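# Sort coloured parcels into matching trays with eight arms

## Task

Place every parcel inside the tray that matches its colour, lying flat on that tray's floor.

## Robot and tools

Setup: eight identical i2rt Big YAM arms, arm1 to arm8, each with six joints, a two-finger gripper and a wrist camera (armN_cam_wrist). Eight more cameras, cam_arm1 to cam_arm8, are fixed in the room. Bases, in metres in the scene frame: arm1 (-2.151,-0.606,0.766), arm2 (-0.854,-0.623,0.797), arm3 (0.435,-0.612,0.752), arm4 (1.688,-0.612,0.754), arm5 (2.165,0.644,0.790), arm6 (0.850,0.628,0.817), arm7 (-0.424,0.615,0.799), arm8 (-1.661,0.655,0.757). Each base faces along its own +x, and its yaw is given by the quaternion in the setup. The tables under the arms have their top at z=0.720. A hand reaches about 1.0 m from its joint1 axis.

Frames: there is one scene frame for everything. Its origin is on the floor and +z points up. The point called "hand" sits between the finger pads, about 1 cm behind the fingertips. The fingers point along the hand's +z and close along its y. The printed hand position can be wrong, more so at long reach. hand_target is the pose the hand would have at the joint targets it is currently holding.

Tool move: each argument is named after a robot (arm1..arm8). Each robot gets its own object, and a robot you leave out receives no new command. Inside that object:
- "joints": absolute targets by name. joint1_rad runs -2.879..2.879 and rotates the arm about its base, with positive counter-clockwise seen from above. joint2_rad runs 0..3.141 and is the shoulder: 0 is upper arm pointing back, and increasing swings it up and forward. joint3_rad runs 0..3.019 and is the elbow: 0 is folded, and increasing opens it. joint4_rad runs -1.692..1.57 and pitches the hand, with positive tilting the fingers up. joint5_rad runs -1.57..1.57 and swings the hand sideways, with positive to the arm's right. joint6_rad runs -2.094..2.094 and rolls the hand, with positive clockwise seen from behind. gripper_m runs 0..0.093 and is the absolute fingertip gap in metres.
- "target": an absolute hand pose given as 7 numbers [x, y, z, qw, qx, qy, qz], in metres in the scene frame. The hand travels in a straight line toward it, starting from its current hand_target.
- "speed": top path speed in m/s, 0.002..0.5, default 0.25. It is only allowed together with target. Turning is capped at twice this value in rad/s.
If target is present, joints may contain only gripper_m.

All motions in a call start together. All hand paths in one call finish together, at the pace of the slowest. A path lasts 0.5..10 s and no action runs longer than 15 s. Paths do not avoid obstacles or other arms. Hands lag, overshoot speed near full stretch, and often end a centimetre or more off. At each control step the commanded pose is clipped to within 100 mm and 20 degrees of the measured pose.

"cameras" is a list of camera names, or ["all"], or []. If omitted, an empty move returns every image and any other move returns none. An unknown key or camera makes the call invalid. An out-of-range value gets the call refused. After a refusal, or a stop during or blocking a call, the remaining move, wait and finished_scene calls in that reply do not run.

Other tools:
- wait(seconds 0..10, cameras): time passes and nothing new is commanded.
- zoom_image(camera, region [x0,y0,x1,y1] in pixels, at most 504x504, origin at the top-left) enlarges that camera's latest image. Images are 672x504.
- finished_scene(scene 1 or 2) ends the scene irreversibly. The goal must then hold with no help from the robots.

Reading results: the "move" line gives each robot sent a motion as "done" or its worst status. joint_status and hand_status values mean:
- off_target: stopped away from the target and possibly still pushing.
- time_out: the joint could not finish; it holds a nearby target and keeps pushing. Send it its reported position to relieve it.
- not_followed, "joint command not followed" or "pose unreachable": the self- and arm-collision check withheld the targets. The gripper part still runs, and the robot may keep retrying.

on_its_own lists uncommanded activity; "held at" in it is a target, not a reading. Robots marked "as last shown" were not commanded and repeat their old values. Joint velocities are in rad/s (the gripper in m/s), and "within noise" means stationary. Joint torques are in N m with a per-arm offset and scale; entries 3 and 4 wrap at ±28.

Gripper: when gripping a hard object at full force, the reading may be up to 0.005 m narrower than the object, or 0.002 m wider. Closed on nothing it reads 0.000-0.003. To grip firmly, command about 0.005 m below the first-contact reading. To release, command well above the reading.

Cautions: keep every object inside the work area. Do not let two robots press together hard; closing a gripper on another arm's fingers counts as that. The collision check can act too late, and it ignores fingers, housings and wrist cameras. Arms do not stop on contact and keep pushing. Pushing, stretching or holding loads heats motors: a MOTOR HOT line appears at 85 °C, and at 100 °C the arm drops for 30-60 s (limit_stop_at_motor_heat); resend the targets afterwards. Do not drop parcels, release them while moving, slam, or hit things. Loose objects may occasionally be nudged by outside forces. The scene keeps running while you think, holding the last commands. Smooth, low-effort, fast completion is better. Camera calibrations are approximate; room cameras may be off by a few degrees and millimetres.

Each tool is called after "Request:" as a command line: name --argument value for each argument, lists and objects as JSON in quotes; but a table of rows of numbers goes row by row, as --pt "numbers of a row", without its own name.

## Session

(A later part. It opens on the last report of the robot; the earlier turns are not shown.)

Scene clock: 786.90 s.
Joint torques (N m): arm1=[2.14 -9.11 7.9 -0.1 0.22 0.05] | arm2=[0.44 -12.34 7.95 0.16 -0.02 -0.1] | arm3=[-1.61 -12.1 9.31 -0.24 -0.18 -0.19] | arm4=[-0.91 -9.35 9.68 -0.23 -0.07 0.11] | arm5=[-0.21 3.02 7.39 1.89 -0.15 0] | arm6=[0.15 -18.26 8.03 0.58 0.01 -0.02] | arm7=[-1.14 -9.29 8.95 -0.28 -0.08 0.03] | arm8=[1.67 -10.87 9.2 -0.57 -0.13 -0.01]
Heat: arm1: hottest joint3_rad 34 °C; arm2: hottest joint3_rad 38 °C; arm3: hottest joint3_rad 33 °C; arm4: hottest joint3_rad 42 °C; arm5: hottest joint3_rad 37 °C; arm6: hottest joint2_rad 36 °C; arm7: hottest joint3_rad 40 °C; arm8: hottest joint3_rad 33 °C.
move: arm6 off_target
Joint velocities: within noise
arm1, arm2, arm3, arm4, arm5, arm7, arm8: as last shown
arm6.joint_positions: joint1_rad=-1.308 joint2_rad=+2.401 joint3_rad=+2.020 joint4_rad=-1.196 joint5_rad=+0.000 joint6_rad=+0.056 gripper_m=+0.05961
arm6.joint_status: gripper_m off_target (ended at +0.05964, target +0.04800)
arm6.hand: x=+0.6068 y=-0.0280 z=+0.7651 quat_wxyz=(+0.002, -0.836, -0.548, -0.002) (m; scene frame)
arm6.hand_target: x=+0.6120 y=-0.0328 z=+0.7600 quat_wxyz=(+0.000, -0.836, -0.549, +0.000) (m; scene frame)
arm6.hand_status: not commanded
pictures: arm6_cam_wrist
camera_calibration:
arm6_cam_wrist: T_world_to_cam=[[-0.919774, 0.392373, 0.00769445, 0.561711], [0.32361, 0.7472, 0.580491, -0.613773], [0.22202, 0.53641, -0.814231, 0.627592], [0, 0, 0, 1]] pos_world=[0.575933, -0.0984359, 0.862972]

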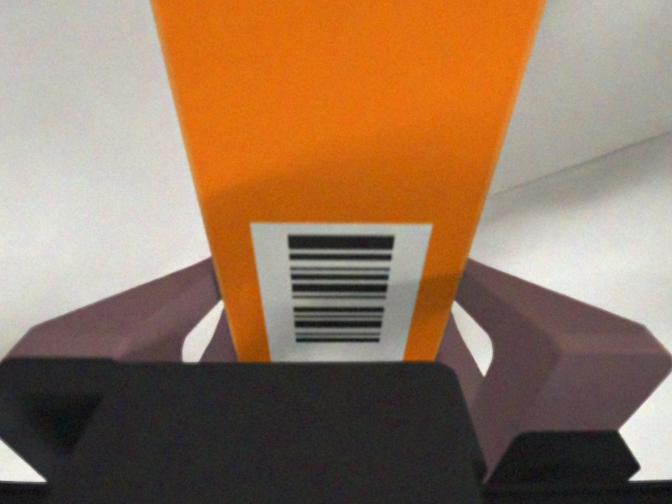

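Request:
move --arm6 '{"target":[0.612,-0.033,0.89,0,0.836,0.549,0],"speed":0.15}'

Request:
move --arm6 '{"target":[0.71,0.275,1.03,0,0.836,0.549,0],"speed":0.25}'

Request:
move --arm6 '{"joints":{"joint1_rad":0.251,"joint6_rad":-0.768}}' --cameras '["cam_arm6","arm6_cam_wrist"]'

Request:
move --arm6 '{"target":[1.53,0.37,0.93,0,-0.199,0.98,0],"speed":0.2}' --cameras '["cam_arm6","cam_arm5","arm6_cam_wrist"]'

Scene clock: 797.80 s.
Joint torques (N m): arm1=[2.26 -9.47 7.86 -0.23 0.2 0.07] | arm2=[0.44 -12.34 7.94 0.16 -0.02 -0.11] | arm3=[-1.61 -12.16 9.32 -0.21 -0.19 -0.2] | arm4=[-0.91 -9.35 9.68 -0.23 -0.07 0.11] | arm5=[-0.44 3.25 7.47 1.85 -0.22 0.05] | arm6=[0.09 -20.19 12.72 -0.21 0 -0.01] | arm7=[-1.14 -9.35 8.96 -0.23 -0.09 0.04] | arm8=[1.67 -10.75 9.2 -0.53 -0.14 0]
Heat: arm1: hottest joint3_rad 34 °C; arm2: hottest joint3_rad 38 °C; arm3: hottest joint3_rad 33 °C; arm4: hottest joint3_rad 42 °C; arm5: hottest joint3_rad 37 °C; arm6: hottest joint3_rad 36 °C; arm7: hottest joint3_rad 40 °C; arm8: hottest joint3_rad 33 °C.
move: arm6 off_target
Joint velocities: within noise
arm1, arm2, arm3, arm4, arm5, arm7, arm8: as last shown
arm6.joint_positions: joint1_rad=-1.308 joint2_rad=+2.312 joint3_rad=+2.098 joint4_rad=-1.424 joint5_rad=+0.000 joint6_rad=+0.056 gripper_m=+0.05961
arm6.joint_status: not commanded
arm6.hand: x=+0.6123 y=-0.0131 z=+0.8547 quat_wxyz=(+0.020, -0.836, -0.548, -0.027) (m; scene frame)
arm6.hand_target: x=+0.6127 y=-0.0312 z=+0.8902 quat_wxyz=(+0.000, -0.836, -0.549, +0.000) (m; scene frame)
arm6.hand_status: off_target (0.041 m and 3.9 deg from the pose sent, 0.125 m and 0.4 deg at the start)
camera_calibration:
arm1_cam_wrist: T_world_to_cam=[[-0.811746, 0.583859, -0.0133285, -1.2836], [0.480182, 0.680244, 0.553799, 1.20698], [0.332407, 0.443144, -0.832544, 2.19097], [0, 0, 0, 1]] pos_world=[-2.34982, -1.04252, 1.13854]
arm2_cam_wrist: T_world_to_cam=[[0.958893, 0.283454, 0.0133699, 0.987956], [0.225535, -0.78986, 0.570311, -0.551913], [0.172217, -0.543852, -0.82132, 1.00686], [0, 0, 0, 1]] pos_world=[-0.996266, -0.168392, 1.12851]
arm3_cam_wrist: T_world_to_cam=[[0.400746, -0.916174, 0.00521712, -0.692324], [-0.748083, -0.323922, 0.579177, -0.152305], [-0.528937, -0.236006, -0.815185, 1.26762], [0, 0, 0, 1]] pos_world=[0.834003, -0.384458, 1.12517]
arm4_cam_wrist: T_world_to_cam=[[0.883365, 0.468579, 0.00995527, -1.2216], [0.378075, -0.724978, 0.575731, -1.33607], [0.276993, -0.504817, -0.817579, 0.423368], [0, 0, 0, 1]] pos_world=[1.46698, -0.182481, 1.12751]
arm5_cam_wrist: T_world_to_cam=[[-0.378277, 0.92567, 0.00649354, 0.218147], [0.85608, 0.352491, -0.377991, -1.3535], [-0.352183, -0.137426, -0.925787, 2.12652], [0, 0, 0, 1]] pos_world=[1.99014, 0.567401, 1.45567]
arm6_cam_wrist: T_world_to_cam=[[-0.919945, 0.391902, 0.0106603, 0.557839], [0.31083, 0.712525, 0.629041, -0.712749], [0.238927, 0.581997, -0.777299, 0.650017], [0, 0, 0, 1]] pos_world=[0.579419, -0.0890741, 0.947659]
arm7_cam_wrist: T_world_to_cam=[[0.984518, -0.174872, 0.0120112, 0.559662], [-0.151975, -0.817447, 0.555593, 0.193917], [-0.0873393, -0.548817, -0.831368, 1.49721], [0, 0, 0, 1]] pos_world=[-0.390761, 1.07808, 1.13027]
arm8_cam_wrist: T_world_to_cam=[[-0.441263, 0.897327, -0.00953409, -1.30605], [0.727466, 0.363914, 0.581686, 0.704219], [0.525433, 0.249741, -0.813357, 1.90347], [0, 0, 0, 1]] pos_world=[-2.08875, 0.440302, 1.12612]

Scene clock: 800.07 s.
Joint torques (N m): arm1=[2.14 -9.76 7.82 -0.16 0.19 0.08] | arm2=[0.44 -12.34 7.95 0.16 -0.02 -0.11] | arm3=[-1.49 -12.1 9.31 -0.2 -0.18 -0.19] | arm4=[-0.91 -9.35 9.68 -0.21 -0.07 0.11] | arm5=[-0.32 3.49 7.53 1.8 -0.17 0.02] | arm6=[-1.49 -8.41 8.58 -0.18 0.02 -0.17] | arm7=[-1.26 -9.41 8.95 -0.28 -0.1 0.03] | arm8=[1.67 -10.87 9.16 -0.53 -0.14 0.01]
Heat: arm1: hottest joint3_rad 34 °C; arm2: hottest joint3_rad 38 °C; arm3: hottest joint3_rad 33 °C; arm4: hottest joint3_rad 42 °C; arm5: hottest joint3_rad 37 °C; arm6: hottest joint2_rad 36 °C; arm7: hottest joint3_rad 40 °C; arm8: hottest joint3_rad 33 °C.
move: arm6 done
Joint velocities: within noise
arm1, arm2, arm3, arm4, arm5, arm7, arm8: as last shown
arm6.joint_positions: joint1_rad=-1.319 joint2_rad=+1.357 joint3_rad=+1.192 joint4_rad=-1.414 joint5_rad=+0.000 joint6_rad=+0.041 gripper_m=+0.05961
arm6.joint_status: not commanded
arm6.hand: x=+0.7131 y=+0.2713 z=+1.0235 quat_wxyz=(+0.003, -0.835, -0.550, -0.003) (m; scene frame)
arm6.hand_target: x=+0.7101 y=+0.2750 z=+1.0299 quat_wxyz=(+0.000, -0.836, -0.549, +0.000) (m; scene frame)
arm6.hand_status: done (0.008 m and 0.5 deg from the pose sent, 0.351 m and 3.9 deg at the start)
camera_calibration:
arm1_cam_wrist: T_world_to_cam=[[-0.811746, 0.583859, -0.0133285, -1.2836], [0.480182, 0.680244, 0.553799, 1.20698], [0.332407, 0.443144, -0.832544, 2.19097], [0, 0, 0, 1]] pos_world=[-2.34982, -1.04252, 1.13854]
arm2_cam_wrist: T_world_to_cam=[[0.958893, 0.283454, 0.0133699, 0.987956], [0.225535, -0.78986, 0.570311, -0.551913], [0.172217, -0.543852, -0.82132, 1.00686], [0, 0, 0, 1]] pos_world=[-0.996266, -0.168392, 1.12851]
arm3_cam_wrist: T_world_to_cam=[[0.400746, -0.916174, 0.00521712, -0.692324], [-0.748083, -0.323922, 0.579177, -0.152305], [-0.528937, -0.236006, -0.815185, 1.26762], [0, 0, 0, 1]] pos_world=[0.834003, -0.384458, 1.12517]
arm4_cam_wrist: T_world_to_cam=[[0.883365, 0.468579, 0.00995527, -1.2216], [0.378075, -0.724978, 0.575731, -1.33607], [0.276993, -0.504817, -0.817579, 0.423368], [0, 0, 0, 1]] pos_world=[1.46698, -0.182481, 1.12751]
arm5_cam_wrist: T_world_to_cam=[[-0.378277, 0.92567, 0.00649354, 0.218147], [0.85608, 0.352491, -0.377991, -1.3535], [-0.352183, -0.137426, -0.925787, 2.12652], [0, 0, 0, 1]] pos_world=[1.99014, 0.567401, 1.45567]
arm6_cam_wrist: T_world_to_cam=[[-0.921256, 0.388882, 0.00762239, 0.542246], [0.320397, 0.747613, 0.581739, -1.02085], [0.22053, 0.538373, -0.81334, 0.653398], [0, 0, 0, 1]] pos_world=[0.682532, 0.200561, 1.12117]
arm7_cam_wrist: T_world_to_cam=[[0.984518, -0.174872, 0.0120112, 0.559662], [-0.151975, -0.817447, 0.555593, 0.193917], [-0.0873393, -0.548817, -0.831368, 1.49721], [0, 0, 0, 1]] pos_world=[-0.390761, 1.07808, 1.13027]
arm8_cam_wrist: T_world_to_cam=[[-0.441263, 0.897327, -0.00953409, -1.30605], [0.727466, 0.363914, 0.581686, 0.704219], [0.525433, 0.249741, -0.813357, 1.90347], [0, 0, 0, 1]] pos_world=[-2.08875, 0.440302, 1.12612]

Scene clock: 801.97 s.
Joint torques (N m): arm1=[2.43 -9.52 7.84 -0.02 0.16 0.09] | arm2=[0.44 -12.4 7.95 0.16 -0.02 -0.1] | arm3=[-1.38 -12.04 9.31 -0.23 -0.19 -0.2] | arm4=[-0.91 -9.35 9.69 -0.23 -0.07 0.11] | arm5=[-0.15 3.14 7.39 1.74 -0.23 0.05] | arm6=[-0.15 -8.47 8.57 -0.14 -0.01 -0.17] | arm7=[-1.14 -9.41 8.95 -0.25 -0.08 0.04] | arm8=[1.38 -10.75 9.22 -0.54 -0.13 0.01]
Heat: arm1: hottest joint3_rad 34 °C; arm2: hottest joint3_rad 38 °C; arm3: hottest joint3_rad 33 °C; arm4: hottest joint3_rad 42 °C; arm5: hottest joint3_rad 37 °C; arm6: hottest joint2_rad 36 °C; arm7: hottest joint3_rad 40 °C; arm8: hottest joint3_rad 33 °C.
move: arm6 done
Joint velocities: within noise
arm1, arm2, arm3, arm4, arm5, arm7, arm8: as last shown
arm6.joint_positions: joint1_rad=+0.245 joint2_rad=+1.357 joint3_rad=+1.192 joint4_rad=-1.414 joint5_rad=-0.001 joint6_rad=-0.760 gripper_m=+0.05973
arm6.joint_status: all done
arm6.hand: x=+1.2064 y=+0.4887 z=+1.0234 quat_wxyz=(+0.004, +0.192, -0.981, -0.003) (m; scene frame)
arm6.hand_target: x=+1.2052 y=+0.4916 z=+1.0298 quat_wxyz=(+0.000, +0.199, -0.980, +0.000) (m; scene frame)
arm6.hand_status: not commanded
pictures: arm6_cam_wrist, cam_arm6
camera_calibration:
arm6_cam_wrist: T_world_to_cam=[[0.38362, -0.923491, 0.000114851, -0.0130334], [-0.752296, -0.312433, 0.580031, 0.472528], [-0.535618, -0.222598, -0.814594, 1.71294], [0, 0, 0, 1]] pos_world=[1.27796, 0.516894, 1.12127]

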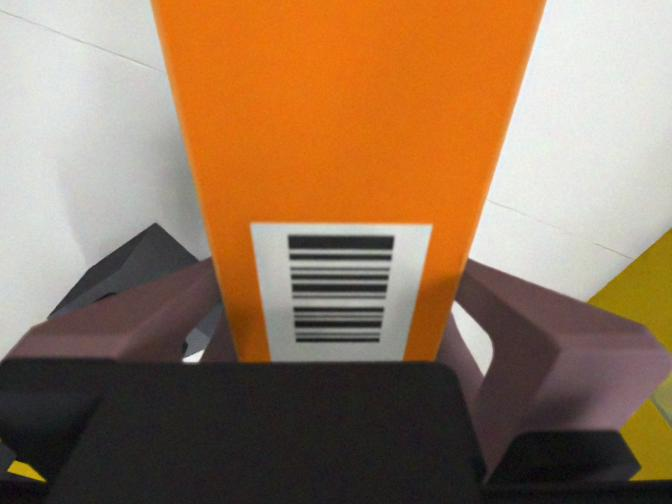

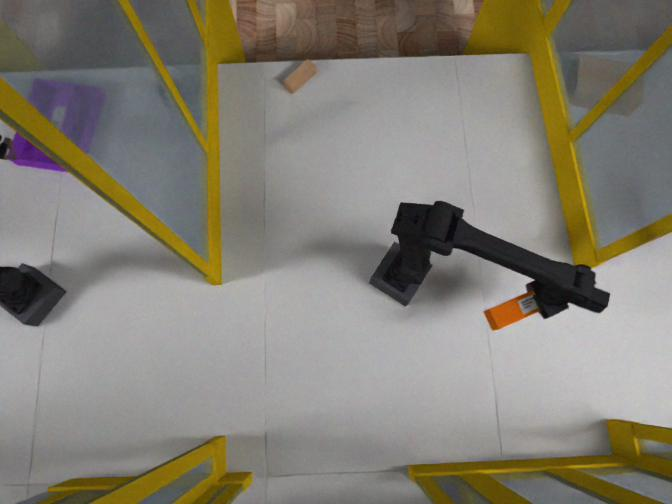

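Scene clock: 805.23 s.
Joint torques (N m): arm1=[2.43 -9.58 7.98 -0.14 0.18 0.07] | arm2=[0.44 -12.34 7.94 0.16 -0.02 -0.11] | arm3=[-1.49 -12.04 9.28 -0.23 -0.18 -0.2] | arm4=[-0.91 -9.35 9.66 -0.23 -0.07 0.11] | arm5=[0.15 2.55 7.41 1.98 -0.18 0.07] | arm6=[0.09 -18.61 13.31 -0.25 -0.01 -0.12] | arm7=[-1.08 -9.35 8.94 -0.24 -0.08 0.04] | arm8=[1.38 -10.87 9.18 -0.62 -0.13 -0.02]
Heat: arm1: hottest joint3_rad 34 °C; arm2: hottest joint3_rad 38 °C; arm3: hottest joint3_rad 33 °C; arm4: hottest joint3_rad 42 °C; arm5: hottest joint3_rad 37 °C; arm6: hottest joint2_rad 36 °C; arm7: hottest joint3_rad 40 °C; arm8: hottest joint3_rad 33 °C.
move: arm6 off_target
Joint velocities: within noise
arm1.joint_positions: joint1_rad=-1.530 joint2_rad=+1.396 joint3_rad=+1.388 joint4_rad=-1.545 joint5_rad=+0.004 joint6_rad=+0.225 gripper_m=+0.08989
arm1.joint_status: not commanded
arm1.hand: x=-2.3063 y=-0.9826 z=+1.0357 quat_wxyz=(-0.009, -0.886, -0.463, +0.009) (m; scene frame)
arm1.hand_target: x=-2.3002 y=-0.9800 z=+1.0301 quat_wxyz=(+0.000, -0.885, -0.465, +0.000) (m; scene frame)
arm1.hand_status: not commanded
arm2.joint_positions: joint1_rad=-0.603 joint2_rad=+1.389 joint3_rad=+1.296 joint4_rad=-1.463 joint5_rad=+0.001 joint6_rad=+0.014 gripper_m=+0.08993
arm2.joint_status: not commanded
arm2.hand: x=-0.9756 y=-0.2378 z=+1.0320 quat_wxyz=(-0.005, +0.803, -0.596, -0.006) (m; scene frame)
arm2.hand_target: x=-0.9758 y=-0.2415 z=+1.0301 quat_wxyz=(+0.000, +0.805, -0.593, +0.000) (m; scene frame)
arm2.hand_status: not commanded
arm3.joint_positions: joint1_rad=-1.988 joint2_rad=+1.347 joint3_rad=+1.357 joint4_rad=-1.584 joint5_rad=-0.002 joint6_rad=+0.126 gripper_m=+0.08998
arm3.joint_status: not commanded
arm3.hand: x=+0.7636 y=-0.4146 z=+1.0274 quat_wxyz=(-0.001, +0.207, -0.978, -0.002) (m; scene frame)
arm3.hand_target: x=+0.7629 y=-0.4198 z=+1.0302 quat_wxyz=(+0.001, +0.209, -0.978, -0.003) (m; scene frame)
arm3.hand_status: not commanded
arm4.joint_positions: joint1_rad=+1.112 joint2_rad=+1.393 joint3_rad=+1.409 joint4_rad=-1.578 joint5_rad=+0.013 joint6_rad=+0.020 gripper_m=+0.08992
arm4.joint_status: not commanded
arm4.hand: x=+1.5011 y=-0.2502 z=+1.0281 quat_wxyz=(-0.001, +0.853, -0.521, -0.003) (m; scene frame)
arm4.hand_target: x=+1.5075 y=-0.2521 z=+1.0254 quat_wxyz=(+0.004, +0.848, -0.529, +0.004) (m; scene frame)
arm4.hand_status: not commanded
arm5.joint_positions: joint1_rad=+0.655 joint2_rad=+0.625 joint3_rad=+1.427 joint4_rad=-1.371 joint5_rad=+0.001 joint6_rad=-0.010 gripper_m=+0.09397
arm5.joint_status: not commanded
arm5.hand: x=+1.9525 y=+0.5540 z=+1.3379 quat_wxyz=(+0.089, +0.861, +0.177, -0.469) (m; scene frame)
arm5.hand_target: x=+1.9554 y=+0.5532 z=+1.3504 quat_wxyz=(+0.096, +0.854, +0.175, -0.481) (m; scene frame)
arm5.hand_status: not commanded
arm6.joint_positions: joint1_rad=+0.246 joint2_rad=+2.376 joint3_rad=+2.374 joint4_rad=-1.607 joint5_rad=-0.001 joint6_rad=-0.760 gripper_m=+0.05973
arm6.joint_status: not commanded
arm6.hand: x=+1.5160 y=+0.3688 z=+0.9141 quat_wxyz=(+0.016, +0.193, -0.981, -0.011) (m; scene frame)
arm6.hand_target: x=+1.5291 y=+0.3706 z=+0.9300 quat_wxyz=(-0.001, +0.199, -0.980, +0.000) (m; scene frame)
arm6.hand_status: off_target (0.021 m and 2.3 deg from the pose sent, 0.357 m and 0.9 deg at the start)
arm7: as last shown
arm8.joint_positions: joint1_rad=-0.495 joint2_rad=+1.390 joint3_rad=+1.399 joint4_rad=-1.569 joint5_rad=+0.002 joint6_rad=+0.007 gripper_m=+0.08993
arm8.joint_status: not commanded
arm8.hand: x=-2.0227 y=+0.4729 z=+1.0306 quat_wxyz=(-0.001, -0.973, -0.229, +0.006) (m; scene frame)
arm8.hand_target: x=-2.0196 y=+0.4762 z=+1.0297 quat_wxyz=(+0.000, -0.974, -0.225, +0.000) (m; scene frame)
arm8.hand_status: not commanded
pictures: arm6_cam_wrist, cam_arm5, cam_arm6
camera_calibration:
arm6_cam_wrist: T_world_to_cam=[[0.384815, -0.92276, -0.0207693, -0.225542], [-0.735263, -0.320071, 0.597447, 0.692371], [-0.557948, -0.214636, -0.80164, 1.78209], [0, 0, 0, 1]] pos_world=[1.59018, 0.395988, 1.01026]

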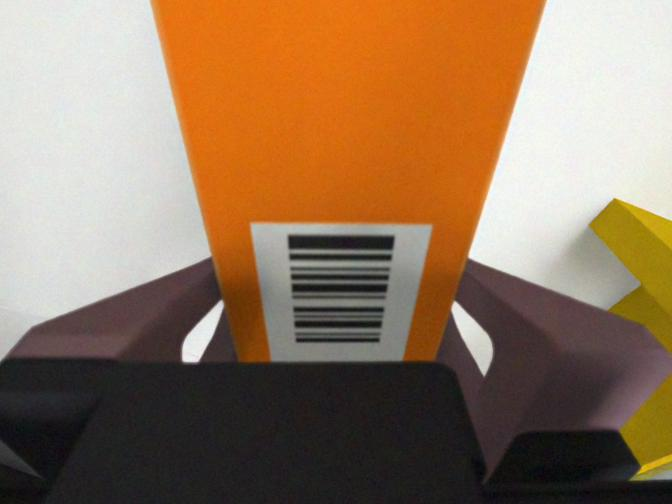

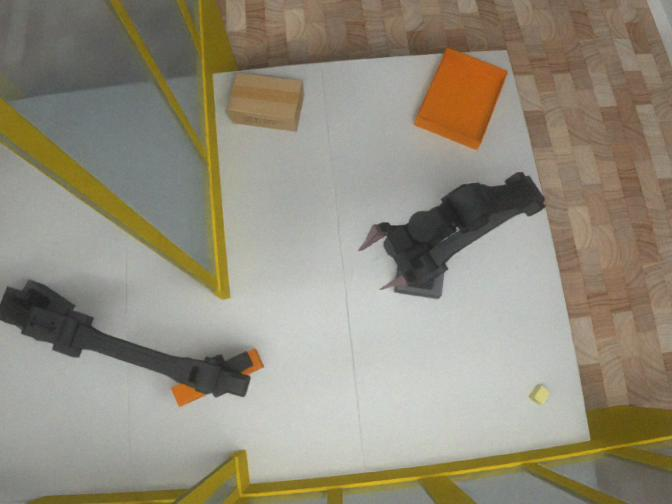

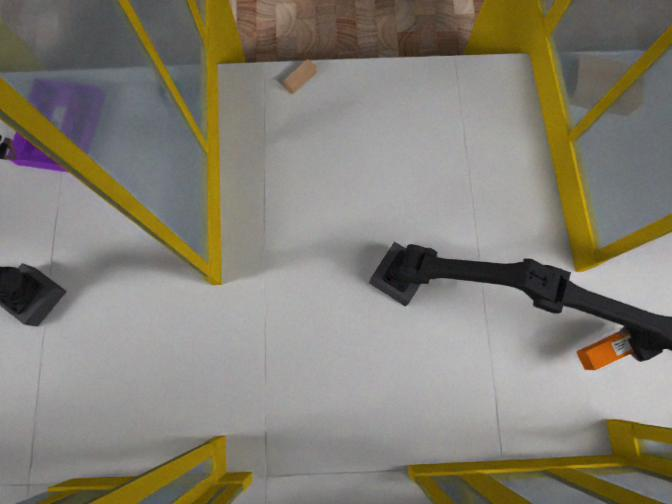

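Request:
move --arm6 '{"target":[1.53,0.37,0.80,0,-0.199,0.98,0],"speed":0.12}'

Request:
move --arm6 '{"target":[1.53,0.37,0.757,0,-0.199,0.98,0],"speed":0.06}' --cameras '["cam_arm6","cam_arm5","arm6_cam_wrist"]'

Scene clock: 811.97 s.
Joint torques (N m): arm1=[2.61 -9.76 7.82 -0.12 0.17 0.08] | arm2=[0.44 -12.4 7.95 0.16 -0.02 -0.11] | arm3=[-1.44 -12.1 9.29 -0.21 -0.18 -0.2] | arm4=[-0.91 -9.35 9.68 -0.23 -0.07 0.11] | arm5=[-0.03 3.37 7.51 1.81 -0.15 0.01] | arm6=[0.09 -19.08 8.72 0.53 -0.01 -0.12] | arm7=[-1.14 -9.29 8.9 -0.27 -0.08 0.03] | arm8=[1.44 -11.05 9.21 -0.55 -0.13 0]
Heat: arm1: hottest joint3_rad 34 °C; arm2: hottest joint3_rad 38 °C; arm3: hottest joint3_rad 33 °C; arm4: hottest joint3_rad 42 °C; arm5: hottest joint3_rad 37 °C; arm6: hottest joint3_rad 37 °C; arm7: hottest joint3_rad 40 °C; arm8: hottest joint3_rad 33 °C.
move: arm6 done
Joint velocities: within noise
arm1, arm2, arm3, arm4, arm5, arm7, arm8: as last shown
arm6.joint_positions: joint1_rad=+0.246 joint2_rad=+2.444 joint3_rad=+2.196 joint4_rad=-1.339 joint5_rad=-0.001 joint6_rad=-0.760 gripper_m=+0.05973
arm6.joint_status: not commanded
arm6.hand: x=+1.5229 y=+0.3661 z=+0.7990 quat_wxyz=(+0.007, +0.193, -0.981, -0.005) (m; scene frame)
arm6.hand_target: x=+1.5300 y=+0.3702 z=+0.8002 quat_wxyz=(+0.000, +0.199, -0.980, +0.000) (m; scene frame)
arm6.hand_status: done (0.008 m and 1.2 deg from the pose sent, 0.115 m and 2.3 deg at the start)
camera_calibration:
arm1_cam_wrist: T_world_to_cam=[[-0.811746, 0.583859, -0.0133285, -1.2836], [0.480182, 0.680244, 0.553799, 1.20698], [0.332407, 0.443144, -0.832544, 2.19097], [0, 0, 0, 1]] pos_world=[-2.34982, -1.04252, 1.13854]
arm2_cam_wrist: T_world_to_cam=[[0.958893, 0.283454, 0.0133699, 0.987956], [0.225535, -0.78986, 0.570311, -0.551913], [0.172217, -0.543852, -0.82132, 1.00686], [0, 0, 0, 1]] pos_world=[-0.996266, -0.168392, 1.12851]
arm3_cam_wrist: T_world_to_cam=[[0.400746, -0.916174, 0.00521712, -0.692324], [-0.748083, -0.323922, 0.579177, -0.152305], [-0.528937, -0.236006, -0.815185, 1.26762], [0, 0, 0, 1]] pos_world=[0.834003, -0.384458, 1.12517]
arm4_cam_wrist: T_world_to_cam=[[0.883365, 0.468579, 0.00995527, -1.2216], [0.378075, -0.724978, 0.575731, -1.33607], [0.276993, -0.504817, -0.817579, 0.423368], [0, 0, 0, 1]] pos_world=[1.46698, -0.182481, 1.12751]
arm5_cam_wrist: T_world_to_cam=[[-0.378277, 0.92567, 0.00649354, 0.218147], [0.85608, 0.352491, -0.377991, -1.3535], [-0.352183, -0.137426, -0.925787, 2.12652], [0, 0, 0, 1]] pos_world=[1.99014, 0.567401, 1.45567]
arm6_cam_wrist: T_world_to_cam=[[0.385061, -0.922875, -0.00545923, -0.245606], [-0.747468, -0.315333, 0.584686, 0.79238], [-0.541313, -0.221059, -0.811242, 1.6778], [0, 0, 0, 1]] pos_world=[1.59507, 0.394093, 0.896466]
arm7_cam_wrist: T_world_to_cam=[[0.984518, -0.174872, 0.0120112, 0.559662], [-0.151975, -0.817447, 0.555593, 0.193917], [-0.0873393, -0.548817, -0.831368, 1.49721], [0, 0, 0, 1]] pos_world=[-0.390761, 1.07808, 1.13027]
arm8_cam_wrist: T_world_to_cam=[[-0.441263, 0.897327, -0.00953409, -1.30605], [0.727466, 0.363914, 0.581686, 0.704219], [0.525433, 0.249741, -0.813357, 1.90347], [0, 0, 0, 1]] pos_world=[-2.08875, 0.440302, 1.12612]

Scene clock: 813.23 s.
Joint torques (N m): arm1=[2.08 -9.41 7.95 -0.1 0.19 0.05] | arm2=[0.44 -12.34 7.95 0.16 -0.02 -0.11] | arm3=[-1.49 -12.1 9.31 -0.23 -0.18 -0.2] | arm4=[-0.91 -9.29 9.66 -0.23 -0.07 0.11] | arm5=[-0.03 3.14 7.56 1.73 -0.18 0.02] | arm6=[0.09 -18.61 8.21 0.57 -0.05 -0.13] | arm7=[-1.03 -9.17 8.99 -0.28 -0.09 0.04] | arm8=[1.32 -10.81 9.16 -0.57 -0.13 0]
Heat: arm1: hottest joint3_rad 34 °C; arm2: hottest joint3_rad 38 °C; arm3: hottest joint3_rad 33 °C; arm4: hottest joint3_rad 42 °C; arm5: hottest joint3_rad 37 °C; arm6: hottest joint3_rad 37 °C; arm7: hottest joint3_rad 40 °C; arm8: hottest joint3_rad 33 °C.
move: arm6 off_target
Joint velocities: within noise
arm1, arm2, arm3, arm4, arm5, arm7, arm8: as last shown
arm6.joint_positions: joint1_rad=+0.246 joint2_rad=+2.475 joint3_rad=+2.167 joint4_rad=-1.263 joint5_rad=+0.001 joint6_rad=-0.760 gripper_m=+0.05973
arm6.joint_status: not commanded
arm6.hand: x=+1.5260 y=+0.3646 z=+0.7665 quat_wxyz=(+0.001, +0.193, -0.981, +0.000) (m; scene frame)
arm6.hand_target: x=+1.5299 y=+0.3702 z=+0.7572 quat_wxyz=(+0.000, +0.199, -0.980, +0.000) (m; scene frame)
arm6.hand_status: off_target (0.012 m and 0.7 deg from the pose sent, 0.043 m and 1.2 deg at the start)
pictures: arm6_cam_wrist, cam_arm5, cam_arm6
camera_calibration:
arm6_cam_wrist: T_world_to_cam=[[0.385054, -0.922869, 0.00682456, -0.257816], [-0.755824, -0.311097, 0.576149, 0.831116], [-0.529587, -0.227007, -0.817316, 1.64167], [0, 0, 0, 1]] pos_world=[1.59686, 0.393298, 0.864673]

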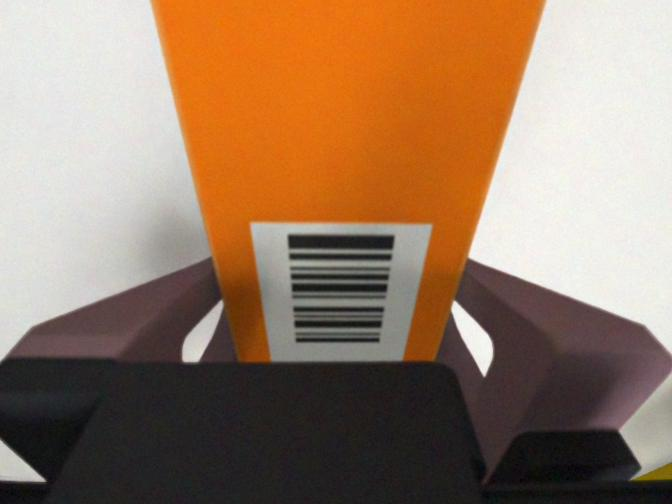

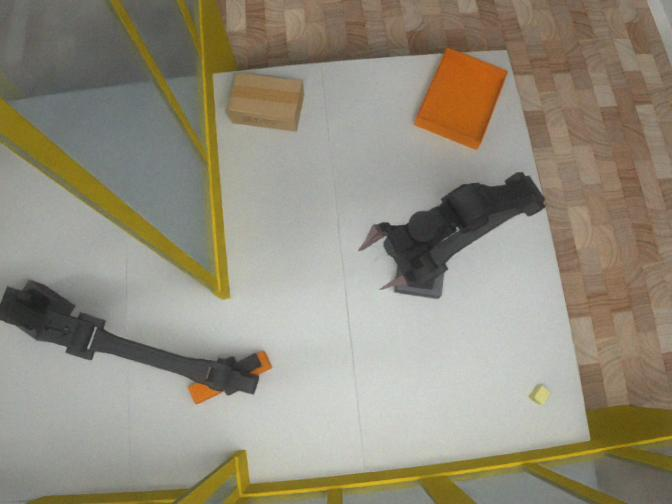

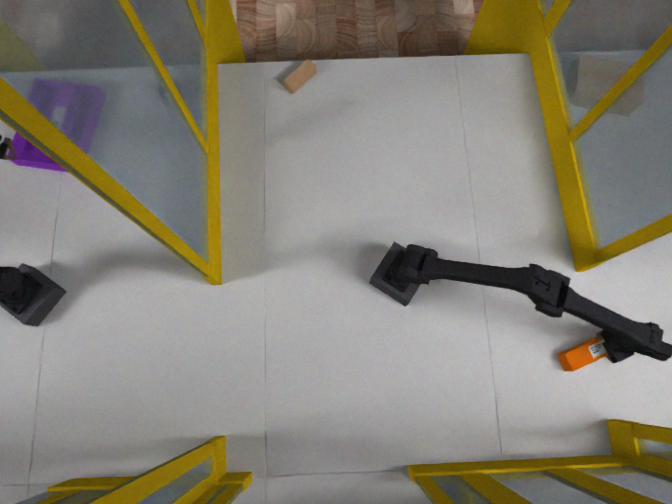

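Request:
move --arm6 '{"joints":{"gripper_m":0.09}}'

Request:
move --arm6 '{"target":[1.52,0.372,0.92,0,-0.199,0.98,0],"speed":0.2}' --arm5 '{"joints":{"gripper_m":0.09},"target":[1.82,0.49,1.05,0,0.98,0.199,0],"speed":0.25}'

Request:
move --arm6 '{"target":[1.205,0.492,1.03,0,-0.199,0.98,0],"speed":0.25}'

Request:
move --arm5 '{"target":[1.525,0.352,0.87,0,0.98,0.199,0],"speed":0.25}' --cameras '["cam_arm5","arm5_cam_wrist"]'

Scene clock: 828.87 s.
Joint torques (N m): arm1=[2.37 -9.7 7.86 -0.18 0.22 0.09] | arm2=[0.5 -12.4 7.95 0.16 -0.02 -0.11] | arm3=[-1.49 -12.1 9.32 -0.23 -0.18 -0.2] | arm4=[-0.85 -9.35 9.68 -0.23 -0.07 0.11] | arm5=[-0.5 2.67 7.57 1.83 -0.16 0.06] | arm6=[0.09 -18.61 8.2 0.57 -0.05 -0.12] | arm7=[-1.14 -9.41 8.96 -0.24 -0.1 0.03] | arm8=[1.49 -10.99 9.22 -0.59 -0.13 0]
Heat: arm1: hottest joint3_rad 34 °C; arm2: hottest joint3_rad 38 °C; arm3: hottest joint3_rad 33 °C; arm4: hottest joint3_rad 42 °C; arm5: hottest joint3_rad 37 °C; arm6: hottest joint2_rad 36 °C; arm7: hottest joint3_rad 40 °C; arm8: hottest joint3_rad 33 °C.
move: arm6 done
Joint velocities: within noise
arm1, arm2, arm3, arm4, arm5, arm8: as last shown
arm6.joint_positions: joint1_rad=+0.246 joint2_rad=+2.477 joint3_rad=+2.167 joint4_rad=-1.263 joint5_rad=+0.001 joint6_rad=-0.760 gripper_m=+0.08979
arm6.joint_status: all done
arm6.hand: x=+1.5258 y=+0.3647 z=+0.7654 quat_wxyz=(+0.001, +0.193, -0.981, +0.000) (m; scene frame)
arm6.hand_target: x=+1.5298 y=+0.3702 z=+0.7570 quat_wxyz=(+0.000, +0.199, -0.980, +0.000) (m; scene frame)
arm6.hand_status: not commanded
arm7.joint_positions: joint1_rad=+2.166 joint2_rad=+1.360 joint3_rad=+1.265 joint4_rad=-1.460 joint5_rad=+0.001 joint6_rad=+0.147 gripper_m=+0.08995
arm7.joint_status: not commanded
arm7.hand: x=-0.4054 y=+1.0069 z=+1.0330 quat_wxyz=(-0.006, +0.636, -0.771, -0.006) (m; scene frame)
arm7.hand_target: x=-0.4021 y=+1.0001 z=+1.0301 quat_wxyz=(+0.000, +0.636, -0.772, +0.000) (m; scene frame)
arm7.hand_status: not commanded
camera_calibration:
arm1_cam_wrist: T_world_to_cam=[[-0.811746, 0.583859, -0.0133285, -1.2836], [0.480182, 0.680244, 0.553799, 1.20698], [0.332407, 0.443144, -0.832544, 2.19097], [0, 0, 0, 1]] pos_world=[-2.34982, -1.04252, 1.13854]
arm2_cam_wrist: T_world_to_cam=[[0.958893, 0.283454, 0.0133699, 0.987956], [0.225535, -0.78986, 0.570311, -0.551913], [0.172217, -0.543852, -0.82132, 1.00686], [0, 0, 0, 1]] pos_world=[-0.996266, -0.168392, 1.12851]
arm3_cam_wrist: T_world_to_cam=[[0.400746, -0.916174, 0.00521712, -0.692324], [-0.748083, -0.323922, 0.579177, -0.152305], [-0.528937, -0.236006, -0.815185, 1.26762], [0, 0, 0, 1]] pos_world=[0.834003, -0.384458, 1.12517]
arm4_cam_wrist: T_world_to_cam=[[0.883365, 0.468579, 0.00995527, -1.2216], [0.378075, -0.724978, 0.575731, -1.33607], [0.276993, -0.504817, -0.817579, 0.423368], [0, 0, 0, 1]] pos_world=[1.46698, -0.182481, 1.12751]
arm5_cam_wrist: T_world_to_cam=[[-0.378277, 0.92567, 0.00649354, 0.218147], [0.85608, 0.352491, -0.377991, -1.3535], [-0.352183, -0.137426, -0.925787, 2.12652], [0, 0, 0, 1]] pos_world=[1.99014, 0.567401, 1.45567]
arm6_cam_wrist: T_world_to_cam=[[0.385058, -0.922873, 0.0059467, -0.257016], [-0.755184, -0.311375, 0.576838, 0.830168], [-0.530497, -0.226607, -0.816837, 1.6416], [0, 0, 0, 1]] pos_world=[1.59676, 0.393297, 0.863573]
arm7_cam_wrist: T_world_to_cam=[[0.984518, -0.174872, 0.0120112, 0.559662], [-0.151975, -0.817447, 0.555593, 0.193917], [-0.0873393, -0.548817, -0.831368, 1.49721], [0, 0, 0, 1]] pos_world=[-0.390761, 1.07808, 1.13027]
arm8_cam_wrist: T_world_to_cam=[[-0.441263, 0.897327, -0.00953409, -1.30605], [0.727466, 0.363914, 0.581686, 0.704219], [0.525433, 0.249741, -0.813357, 1.90347], [0, 0, 0, 1]] pos_world=[-2.08875, 0.440302, 1.12612]

Scene clock: 831.70 s.
Joint torques (N m): arm1=[2.2 -9.41 7.9 -0.05 0.19 0.05] | arm2=[0.44 -12.34 7.95 0.16 -0.02 -0.11] | arm3=[-1.49 -11.99 9.29 -0.24 -0.19 -0.21] | arm4=[-0.91 -9.35 9.68 -0.23 -0.07 0.11] | arm5=[-0.44 -8.82 8.32 -0.17 -0.22 0.05] | arm6=[-0.03 -21.54 12.9 -0.32 -0.05 -0.15] | arm7=[-1.2 -9.41 8.95 -0.29 -0.1 0.03] | arm8=[1.44 -10.99 9.28 -0.49 -0.14 0.01]
Heat: arm1: hottest joint3_rad 34 °C; arm2: hottest joint3_rad 38 °C; arm3: hottest joint3_rad 33 °C; arm4: hottest joint3_rad 42 °C; arm5: hottest joint3_rad 37 °C; arm6: hottest joint2_rad 36 °C; arm7: hottest joint3_rad 40 °C; arm8: hottest joint3_rad 33 °C.
move: arm5 off_target; arm6 off_target
Joint velocities: within noise
arm1, arm2, arm3, arm4, arm7, arm8: as last shown
arm5.joint_positions: joint1_rad=+0.671 joint2_rad=+1.326 joint3_rad=+1.273 joint4_rad=-1.537 joint5_rad=-0.002 joint6_rad=+0.006 gripper_m=+0.09014
arm5.joint_status: all done
arm5.hand: x=+1.8220 y=+0.4941 z=+1.0363 quat_wxyz=(-0.004, +0.980, +0.201, +0.012) (m; scene frame)
arm5.hand_target: x=+1.8202 y=+0.4902 z=+1.0499 quat_wxyz=(+0.000, +0.980, +0.199, +0.000) (m; scene frame)
arm5.hand_status: off_target (0.014 m and 1.5 deg from the pose sent, 0.323 m and 57.0 deg at the start)
arm6.joint_positions: joint1_rad=+0.246 joint2_rad=+2.365 joint3_rad=+2.254 joint4_rad=-1.538 joint5_rad=+0.001 joint6_rad=-0.760 gripper_m=+0.08987
arm6.joint_status: not commanded
arm6.hand: x=+1.5025 y=+0.3738 z=+0.8773 quat_wxyz=(+0.033, +0.193, -0.980, -0.020) (m; scene frame)
arm6.hand_target: x=+1.5179 y=+0.3729 z=+0.9200 quat_wxyz=(+0.000, +0.199, -0.980, +0.000) (m; scene frame)
arm6.hand_status: off_target (0.046 m and 4.5 deg from the pose sent, 0.155 m and 0.7 deg at the start)
camera_calibration:
arm1_cam_wrist: T_world_to_cam=[[-0.811746, 0.583859, -0.0133285, -1.2836], [0.480182, 0.680244, 0.553799, 1.20698], [0.332407, 0.443144, -0.832544, 2.19097], [0, 0, 0, 1]] pos_world=[-2.34982, -1.04252, 1.13854]
arm2_cam_wrist: T_world_to_cam=[[0.958893, 0.283454, 0.0133699, 0.987956], [0.225535, -0.78986, 0.570311, -0.551913], [0.172217, -0.543852, -0.82132, 1.00686], [0, 0, 0, 1]] pos_world=[-0.996266, -0.168392, 1.12851]
arm3_cam_wrist: T_world_to_cam=[[0.400746, -0.916174, 0.00521712, -0.692324], [-0.748083, -0.323922, 0.579177, -0.152305], [-0.528937, -0.236006, -0.815185, 1.26762], [0, 0, 0, 1]] pos_world=[0.834003, -0.384458, 1.12517]
arm4_cam_wrist: T_world_to_cam=[[0.883365, 0.468579, 0.00995527, -1.2216], [0.378075, -0.724978, 0.575731, -1.33607], [0.276993, -0.504817, -0.817579, 0.423368], [0, 0, 0, 1]] pos_world=[1.46698, -0.182481, 1.12751]
arm5_cam_wrist: T_world_to_cam=[[-0.382991, 0.923719, 0.00779813, 0.234441], [0.746395, 0.304474, 0.591769, -2.11608], [0.544254, 0.232463, -0.80607, -0.147018], [0, 0, 0, 1]] pos_world=[1.74923, 0.461908, 1.13189]
arm6_cam_wrist: T_world_to_cam=[[0.383584, -0.922327, -0.0466421, -0.192122], [-0.712855, -0.327819, 0.619978, 0.655489], [-0.587113, -0.204565, -0.783232, 1.77009], [0, 0, 0, 1]] pos_world=[1.5802, 0.399779, 0.971037]
arm7_cam_wrist: T_world_to_cam=[[0.984518, -0.174872, 0.0120112, 0.559662], [-0.151975, -0.817447, 0.555593, 0.193917], [-0.0873393, -0.548817, -0.831368, 1.49721], [0, 0, 0, 1]] pos_world=[-0.390761, 1.07808, 1.13027]
arm8_cam_wrist: T_world_to_cam=[[-0.441263, 0.897327, -0.00953409, -1.30605], [0.727466, 0.363914, 0.581686, 0.704219], [0.525433, 0.249741, -0.813357, 1.90347], [0, 0, 0, 1]] pos_world=[-2.08875, 0.440302, 1.12612]

Scene clock: 833.97 s.
Joint torques (N m): arm1=[2.14 -9.47 7.79 -0.18 0.19 0.08] | arm2=[0.44 -12.34 7.95 0.16 -0.02 -0.11] | arm3=[-1.49 -12.1 9.29 -0.21 -0.19 -0.21] | arm4=[-0.91 -9.35 9.69 -0.23 -0.07 0.11] | arm5=[-0.21 -8.35 8.5 -0.14 -0.21 0.04] | arm6=[-0.09 -8.41 8.46 -0.18 -0.05 -0.16] | arm7=[-1.14 -9.29 8.99 -0.29 -0.08 0.04] | arm8=[1.61 -10.93 9.21 -0.59 -0.14 -0.01]
Heat: arm1: hottest joint3_rad 34 °C; arm2: hottest joint3_rad 38 °C; arm3: hottest joint3_rad 33 °C; arm4: hottest joint3_rad 42 °C; arm5: hottest joint3_rad 37 °C; arm6: hottest joint2_rad 36 °C; arm7: hottest joint3_rad 40 °C; arm8: hottest joint3_rad 33 °C.
move: arm6 done
Joint velocities: within noise
arm1, arm2, arm3, arm4, arm5, arm7, arm8: as last shown
arm6.joint_positions: joint1_rad=+0.246 joint2_rad=+1.355 joint3_rad=+1.192 joint4_rad=-1.414 joint5_rad=+0.001 joint6_rad=-0.760 gripper_m=+0.08988
arm6.joint_status: not commanded
arm6.hand: x=+1.2067 y=+0.4889 z=+1.0243 quat_wxyz=(+0.003, +0.193, -0.981, -0.001) (m; scene frame)
arm6.hand_target: x=+1.2050 y=+0.4920 z=+1.0298 quat_wxyz=(+0.000, +0.199, -0.980, +0.000) (m; scene frame)
arm6.hand_status: done (0.007 m and 0.8 deg from the pose sent, 0.355 m and 4.5 deg at the start)
camera_calibration:
arm1_cam_wrist: T_world_to_cam=[[-0.811746, 0.583859, -0.0133285, -1.2836], [0.480182, 0.680244, 0.553799, 1.20698], [0.332407, 0.443144, -0.832544, 2.19097], [0, 0, 0, 1]] pos_world=[-2.34982, -1.04252, 1.13854]
arm2_cam_wrist: T_world_to_cam=[[0.958893, 0.283454, 0.0133699, 0.987956], [0.225535, -0.78986, 0.570311, -0.551913], [0.172217, -0.543852, -0.82132, 1.00686], [0, 0, 0, 1]] pos_world=[-0.996266, -0.168392, 1.12851]
arm3_cam_wrist: T_world_to_cam=[[0.400746, -0.916174, 0.00521712, -0.692324], [-0.748083, -0.323922, 0.579177, -0.152305], [-0.528937, -0.236006, -0.815185, 1.26762], [0, 0, 0, 1]] pos_world=[0.834003, -0.384458, 1.12517]
arm4_cam_wrist: T_world_to_cam=[[0.883365, 0.468579, 0.00995527, -1.2216], [0.378075, -0.724978, 0.575731, -1.33607], [0.276993, -0.504817, -0.817579, 0.423368], [0, 0, 0, 1]] pos_world=[1.46698, -0.182481, 1.12751]
arm5_cam_wrist: T_world_to_cam=[[-0.382991, 0.923719, 0.00779813, 0.234441], [0.746395, 0.304474, 0.591769, -2.11608], [0.544254, 0.232463, -0.80607, -0.147018], [0, 0, 0, 1]] pos_world=[1.74923, 0.461908, 1.13189]
arm6_cam_wrist: T_world_to_cam=[[0.38544, -0.922727, 0.0033091, -0.0187827], [-0.753012, -0.31247, 0.579081, 0.474136], [-0.5333, -0.225693, -0.815263, 1.71328], [0, 0, 0, 1]] pos_world=[1.27796, 0.517497, 1.12227]
arm7_cam_wrist: T_world_to_cam=[[0.984518, -0.174872, 0.0120112, 0.559662], [-0.151975, -0.817447, 0.555593, 0.193917], [-0.0873393, -0.548817, -0.831368, 1.49721], [0, 0, 0, 1]] pos_world=[-0.390761, 1.07808, 1.13027]
arm8_cam_wrist: T_world_to_cam=[[-0.441263, 0.897327, -0.00953409, -1.30605], [0.727466, 0.363914, 0.581686, 0.704219], [0.525433, 0.249741, -0.813357, 1.90347], [0, 0, 0, 1]] pos_world=[-2.08875, 0.440302, 1.12612]

Scene clock: 836.50 s.
Joint torques (N m): arm1=[2.37 -9.05 7.87 -0.14 0.2 0.07] | arm2=[0.44 -12.34 7.95 0.16 -0.02 -0.1] | arm3=[-1.44 -12.16 9.31 -0.24 -0.19 -0.2] | arm4=[-0.91 -9.35 9.68 -0.23 -0.07 0.11] | arm5=[-0.26 -20.25 9.84 -0.13 -0.21 0.03] | arm6=[-0.09 -8.35 8.44 -0.18 -0.05 -0.15] | arm7=[-1.14 -9.23 8.91 -0.27 -0.09 0.03] | arm8=[1.55 -10.93 9.2 -0.55 -0.14 0]
Heat: arm1: hottest joint3_rad 34 °C; arm2: hottest joint3_rad 38 °C; arm3: hottest joint3_rad 33 °C; arm4: hottest joint3_rad 42 °C; arm5: hottest joint3_rad 38 °C; arm6: hottest joint2_rad 36 °C; arm7: hottest joint3_rad 40 °C; arm8: hottest joint3_rad 33 °C.
move: arm5 off_target
Joint velocities: within noise
arm1, arm2, arm3, arm4, arm6, arm7, arm8: as last shown
arm5.joint_positions: joint1_rad=+0.682 joint2_rad=+2.281 joint3_rad=+2.120 joint4_rad=-1.441 joint5_rad=-0.003 joint6_rad=+0.017 gripper_m=+0.09014
arm5.joint_status: not commanded
arm5.hand: x=+1.5351 y=+0.3621 z=+0.8524 quat_wxyz=(-0.005, +0.979, +0.201, +0.018) (m; scene frame)
arm5.hand_target: x=+1.5258 y=+0.3524 z=+0.8703 quat_wxyz=(+0.000, +0.980, +0.199, -0.001) (m; scene frame)
arm5.hand_status: off_target (0.023 m and 2.1 deg from the pose sent, 0.369 m and 1.5 deg at the start)
arm6.hand: x=+1.2066 y=+0.4890 z=+1.0243 quat_wxyz=(+0.003, +0.193, -0.981, -0.001) (m; scene frame)
pictures: arm5_cam_wrist, cam_arm5
camera_calibration:
arm5_cam_wrist: T_world_to_cam=[[-0.383058, 0.92369, 0.00799643, 0.247801], [0.740144, 0.301739, 0.600949, -1.75004], [0.552678, 0.236117, -0.799247, -0.128517], [0, 0, 0, 1]] pos_world=[1.46123, 0.329507, 0.946984]

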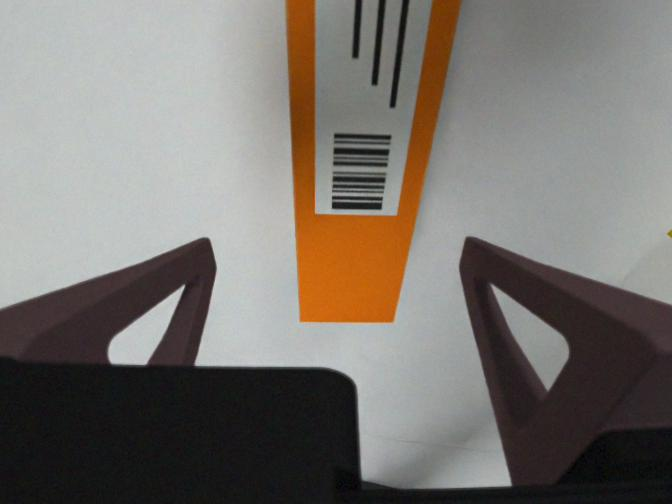

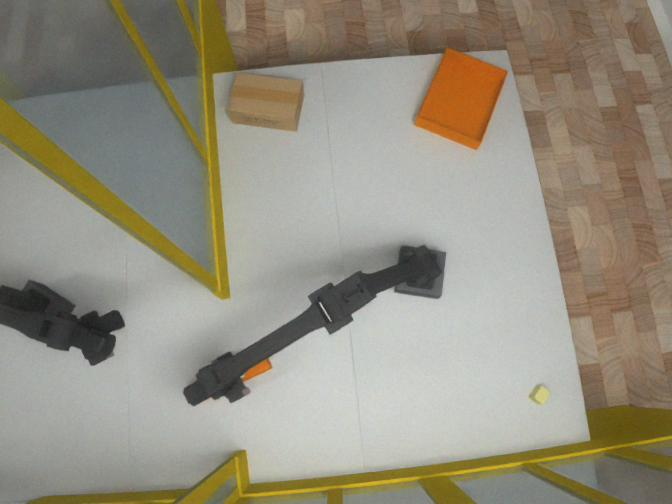

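Request:
move --arm5 '{"target":[1.503,0.362,0.80,0,0.986,0.165,0],"speed":0.12}' --cameras '["arm5_cam_wrist"]'

Scene clock: 849.03 s.
Joint torques (N m): arm1=[2.49 -9.7 7.8 -0.16 0.21 0.08] | arm2=[0.5 -12.4 7.94 0.16 -0.02 -0.1] | arm3=[-1.49 -12.04 9.31 -0.24 -0.19 -0.19] | arm4=[-0.91 -9.35 9.68 -0.21 -0.07 0.11] | arm5=[-1.14 -21.89 9.68 0.64 -0.21 0.07] | arm6=[-0.21 -8.35 8.46 -0.18 -0.06 -0.15] | arm7=[-1.08 -9.35 8.96 -0.27 -0.09 0.04] | arm8=[1.85 -10.58 9.2 -0.55 -0.13 -0.02]
Heat: arm1: hottest joint3_rad 34 °C; arm2: hottest joint3_rad 38 °C; arm3: hottest joint3_rad 33 °C; arm4: hottest joint3_rad 42 °C; arm5: hottest joint3_rad 39 °C; arm6: hottest joint2_rad 36 °C; arm7: hottest joint3_rad 39 °C; arm8: hottest joint3_rad 33 °C.
move: arm5 off_target
Joint velocities: within noise
arm1, arm2, arm3, arm4, arm6, arm7, arm8: as last shown
arm5.joint_positions: joint1_rad=+0.668 joint2_rad=+2.390 joint3_rad=+2.121 joint4_rad=-1.361 joint5_rad=-0.003 joint6_rad=+0.060 gripper_m=+0.09014
arm5.joint_status: not commanded
arm5.hand: x=+1.5230 y=+0.3678 z=+0.7791 quat_wxyz=(-0.008, +0.985, +0.172, +0.031) (m; scene frame)
arm5.hand_target: x=+1.5041 y=+0.3626 z=+0.8007 quat_wxyz=(+0.000, +0.986, +0.165, +0.000) (m; scene frame)
arm5.hand_status: off_target (0.030 m and 3.8 deg from the pose sent, 0.061 m and 4.7 deg at the start)
pictures: arm5_cam_wrist
camera_calibration:
arm5_cam_wrist: T_world_to_cam=[[-0.329042, 0.944249, 0.0112222, 0.146265], [0.741561, 0.251018, 0.622155, -1.69885], [0.584652, 0.213037, -0.782814, -0.234729], [0, 0, 0, 1]] pos_world=[1.44516, 0.338337, 0.871557]

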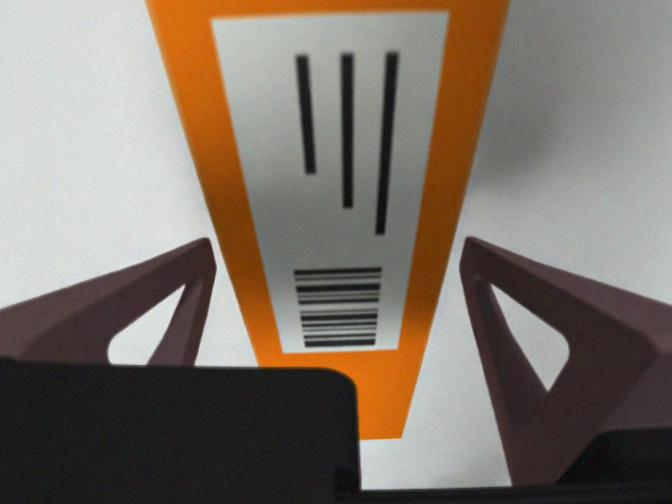

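Request:
move --arm5 '{"target":[1.497,0.358,0.782,0,0.986,0.165,0],"speed":0.1}' --cameras '["arm5_cam_wrist"]'

Request:
move --arm5 '{"joints":{"gripper_m":0.048}}' --cameras '["arm5_cam_wrist"]'

Scene clock: 855.77 s.
Joint torques (N m): arm1=[1.96 -9.41 7.9 -0.02 0.21 0.08] | arm2=[0.5 -12.34 7.95 0.14 -0.02 -0.11] | arm3=[-1.44 -11.99 9.29 -0.23 -0.18 -0.2] | arm4=[-0.91 -9.35 9.68 -0.23 -0.07 0.11] | arm5=[-0.97 -21.36 9.5 0.66 -0.22 0.06] | arm6=[-0.15 -8.41 8.44 -0.17 -0.06 -0.15] | arm7=[-1.2 -9.35 8.95 -0.29 -0.08 0.04] | arm8=[1.55 -10.81 9.18 -0.57 -0.14 0]
Heat: arm1: hottest joint3_rad 34 °C; arm2: hottest joint3_rad 38 °C; arm3: hottest joint3_rad 33 °C; arm4: hottest joint3_rad 42 °C; arm5: hottest joint3_rad 39 °C; arm6: hottest joint2_rad 36 °C; arm7: hottest joint3_rad 39 °C; arm8: hottest joint3_rad 33 °C.
move: arm5 off_target
Joint velocities: arm1=[within noise] | arm2=[within noise] | arm3=[-0.005 -0.015 -0.002 -0.012 0.066 -0.154 -0.002] | arm4=[within noise] | arm5=[within noise] | arm6=[within noise] | arm7=[within noise] | arm8=[within noise]
arm1.joint_positions: joint1_rad=-1.530 joint2_rad=+1.396 joint3_rad=+1.388 joint4_rad=-1.545 joint5_rad=+0.004 joint6_rad=+0.225 gripper_m=+0.08989
arm1.joint_status: not commanded
arm1.hand: x=-2.3063 y=-0.9826 z=+1.0357 quat_wxyz=(-0.009, -0.886, -0.463, +0.009) (m; scene frame)
arm1.hand_target: x=-2.3002 y=-0.9800 z=+1.0301 quat_wxyz=(+0.000, -0.885, -0.465, +0.000) (m; scene frame)
arm1.hand_status: not commanded
arm2.joint_positions: joint1_rad=-0.603 joint2_rad=+1.389 joint3_rad=+1.296 joint4_rad=-1.463 joint5_rad=+0.001 joint6_rad=+0.014 gripper_m=+0.08993
arm2.joint_status: not commanded
arm2.hand: x=-0.9756 y=-0.2378 z=+1.0320 quat_wxyz=(-0.005, +0.803, -0.596, -0.006) (m; scene frame)
arm2.hand_target: x=-0.9758 y=-0.2415 z=+1.0301 quat_wxyz=(+0.000, +0.805, -0.593, +0.000) (m; scene frame)
arm2.hand_status: not commanded
arm3.joint_positions: joint1_rad=-1.988 joint2_rad=+1.347 joint3_rad=+1.357 joint4_rad=-1.584 joint5_rad=-0.002 joint6_rad=+0.126 gripper_m=+0.08998
arm3.joint_status: not commanded
arm3.hand: x=+0.7636 y=-0.4146 z=+1.0274 quat_wxyz=(-0.001, +0.207, -0.978, -0.002) (m; scene frame)
arm3.hand_target: x=+0.7629 y=-0.4198 z=+1.0302 quat_wxyz=(+0.001, +0.209, -0.978, -0.003) (m; scene frame)
arm3.hand_status: not commanded
arm4.joint_positions: joint1_rad=+1.112 joint2_rad=+1.393 joint3_rad=+1.409 joint4_rad=-1.578 joint5_rad=+0.013 joint6_rad=+0.020 gripper_m=+0.08992
arm4.joint_status: not commanded
arm4.hand: x=+1.5011 y=-0.2502 z=+1.0281 quat_wxyz=(-0.001, +0.853, -0.521, -0.003) (m; scene frame)
arm4.hand_target: x=+1.5075 y=-0.2521 z=+1.0254 quat_wxyz=(+0.004, +0.848, -0.529, +0.004) (m; scene frame)
arm4.hand_status: not commanded
arm5.joint_positions: joint1_rad=+0.668 joint2_rad=+2.420 joint3_rad=+2.146 joint4_rad=-1.347 joint5_rad=-0.003 joint6_rad=+0.062 gripper_m=+0.09014
arm5.joint_status: not commanded
arm5.hand: x=+1.5160 y=+0.3648 z=+0.7672 quat_wxyz=(-0.007, +0.985, +0.171, +0.027) (m; scene frame)
arm5.hand_target: x=+1.4980 y=+0.3586 z=+0.7827 quat_wxyz=(+0.000, +0.986, +0.165, +0.000) (m; scene frame)
arm5.hand_status: off_target (0.025 m and 3.3 deg from the pose sent, 0.028 m and 3.8 deg at the start)
arm6, arm7: as last shown
arm8.joint_positions: joint1_rad=-0.495 joint2_rad=+1.390 joint3_rad=+1.399 joint4_rad=-1.569 joint5_rad=+0.002 joint6_rad=+0.007 gripper_m=+0.08993
arm8.joint_status: not commanded
arm8.hand: x=-2.0227 y=+0.4729 z=+1.0306 quat_wxyz=(-0.001, -0.973, -0.229, +0.006) (m; scene frame)
arm8.hand_target: x=-2.0196 y=+0.4762 z=+1.0297 quat_wxyz=(+0.000, -0.974, -0.225, +0.000) (m; scene frame)
arm8.hand_status: not commanded
pictures: arm5_cam_wrist
camera_calibration:
arm5_cam_wrist: T_world_to_cam=[[-0.327141, 0.944914, 0.0107738, 0.144104], [0.746848, 0.251549, 0.615581, -1.68866], [0.578961, 0.209428, -0.788, -0.225493], [0, 0, 0, 1]] pos_world=[1.43886, 0.335839, 0.860265]

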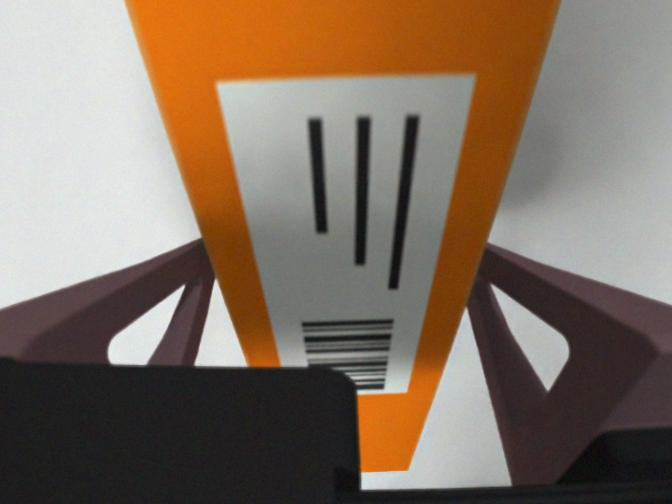

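Scene clock: 856.37 s.
Joint torques (N m): arm1=[2.43 -9.64 7.9 -0.13 0.2 0.1] | arm2=[0.44 -12.4 7.95 0.16 -0.02 -0.11] | arm3=[-1.55 -12.1 9.29 -0.23 -0.18 -0.2] | arm4=[-0.91 -9.35 9.68 -0.23 -0.07 0.11] | arm5=[-0.91 -21.25 9.55 0.66 -0.17 0] | arm6=[-0.26 -8.35 8.46 -0.17 -0.05 -0.15] | arm7=[-1.14 -9.29 8.95 -0.25 -0.1 0.04] | arm8=[1.61 -10.87 9.21 -0.55 -0.12 0.02]
Heat: arm1: hottest joint3_rad 34 °C; arm2: hottest joint3_rad 38 °C; arm3: hottest joint3_rad 33 °C; arm4: hottest joint3_rad 42 °C; arm5: hottest joint3_rad 39 °C; arm6: hottest joint2_rad 36 °C; arm7: hottest joint3_rad 39 °C; arm8: hottest joint3_rad 33 °C.
move: arm5 off_target
Joint velocities: within noise
arm1, arm2, arm3, arm4, arm6, arm7, arm8: as last shown
arm5.joint_positions: joint1_rad=+0.668 joint2_rad=+2.420 joint3_rad=+2.147 joint4_rad=-1.347 joint5_rad=-0.003 joint6_rad=+0.063 gripper_m=+0.05835
arm5.joint_status: gripper_m off_target (ended at +0.05838, target +0.04800)
arm5.hand: x=+1.5158 y=+0.3646 z=+0.7674 quat_wxyz=(-0.007, +0.985, +0.171, +0.027) (m; scene frame)
arm5.hand_target: x=+1.4980 y=+0.3586 z=+0.7827 quat_wxyz=(+0.000, +0.986, +0.165, +0.000) (m; scene frame)
arm5.hand_status: not commanded
pictures: arm5_cam_wrist
camera_calibration:
arm5_cam_wrist: T_world_to_cam=[[-0.326429, 0.945165, 0.0104101, 0.143238], [0.747408, 0.251357, 0.61498, -1.68892], [0.578641, 0.208528, -0.788474, -0.223967], [0, 0, 0, 1]] pos_world=[1.43866, 0.33584, 0.860566]

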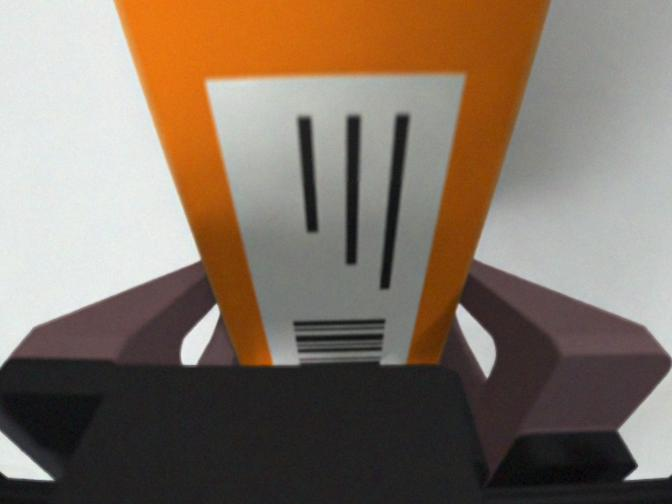

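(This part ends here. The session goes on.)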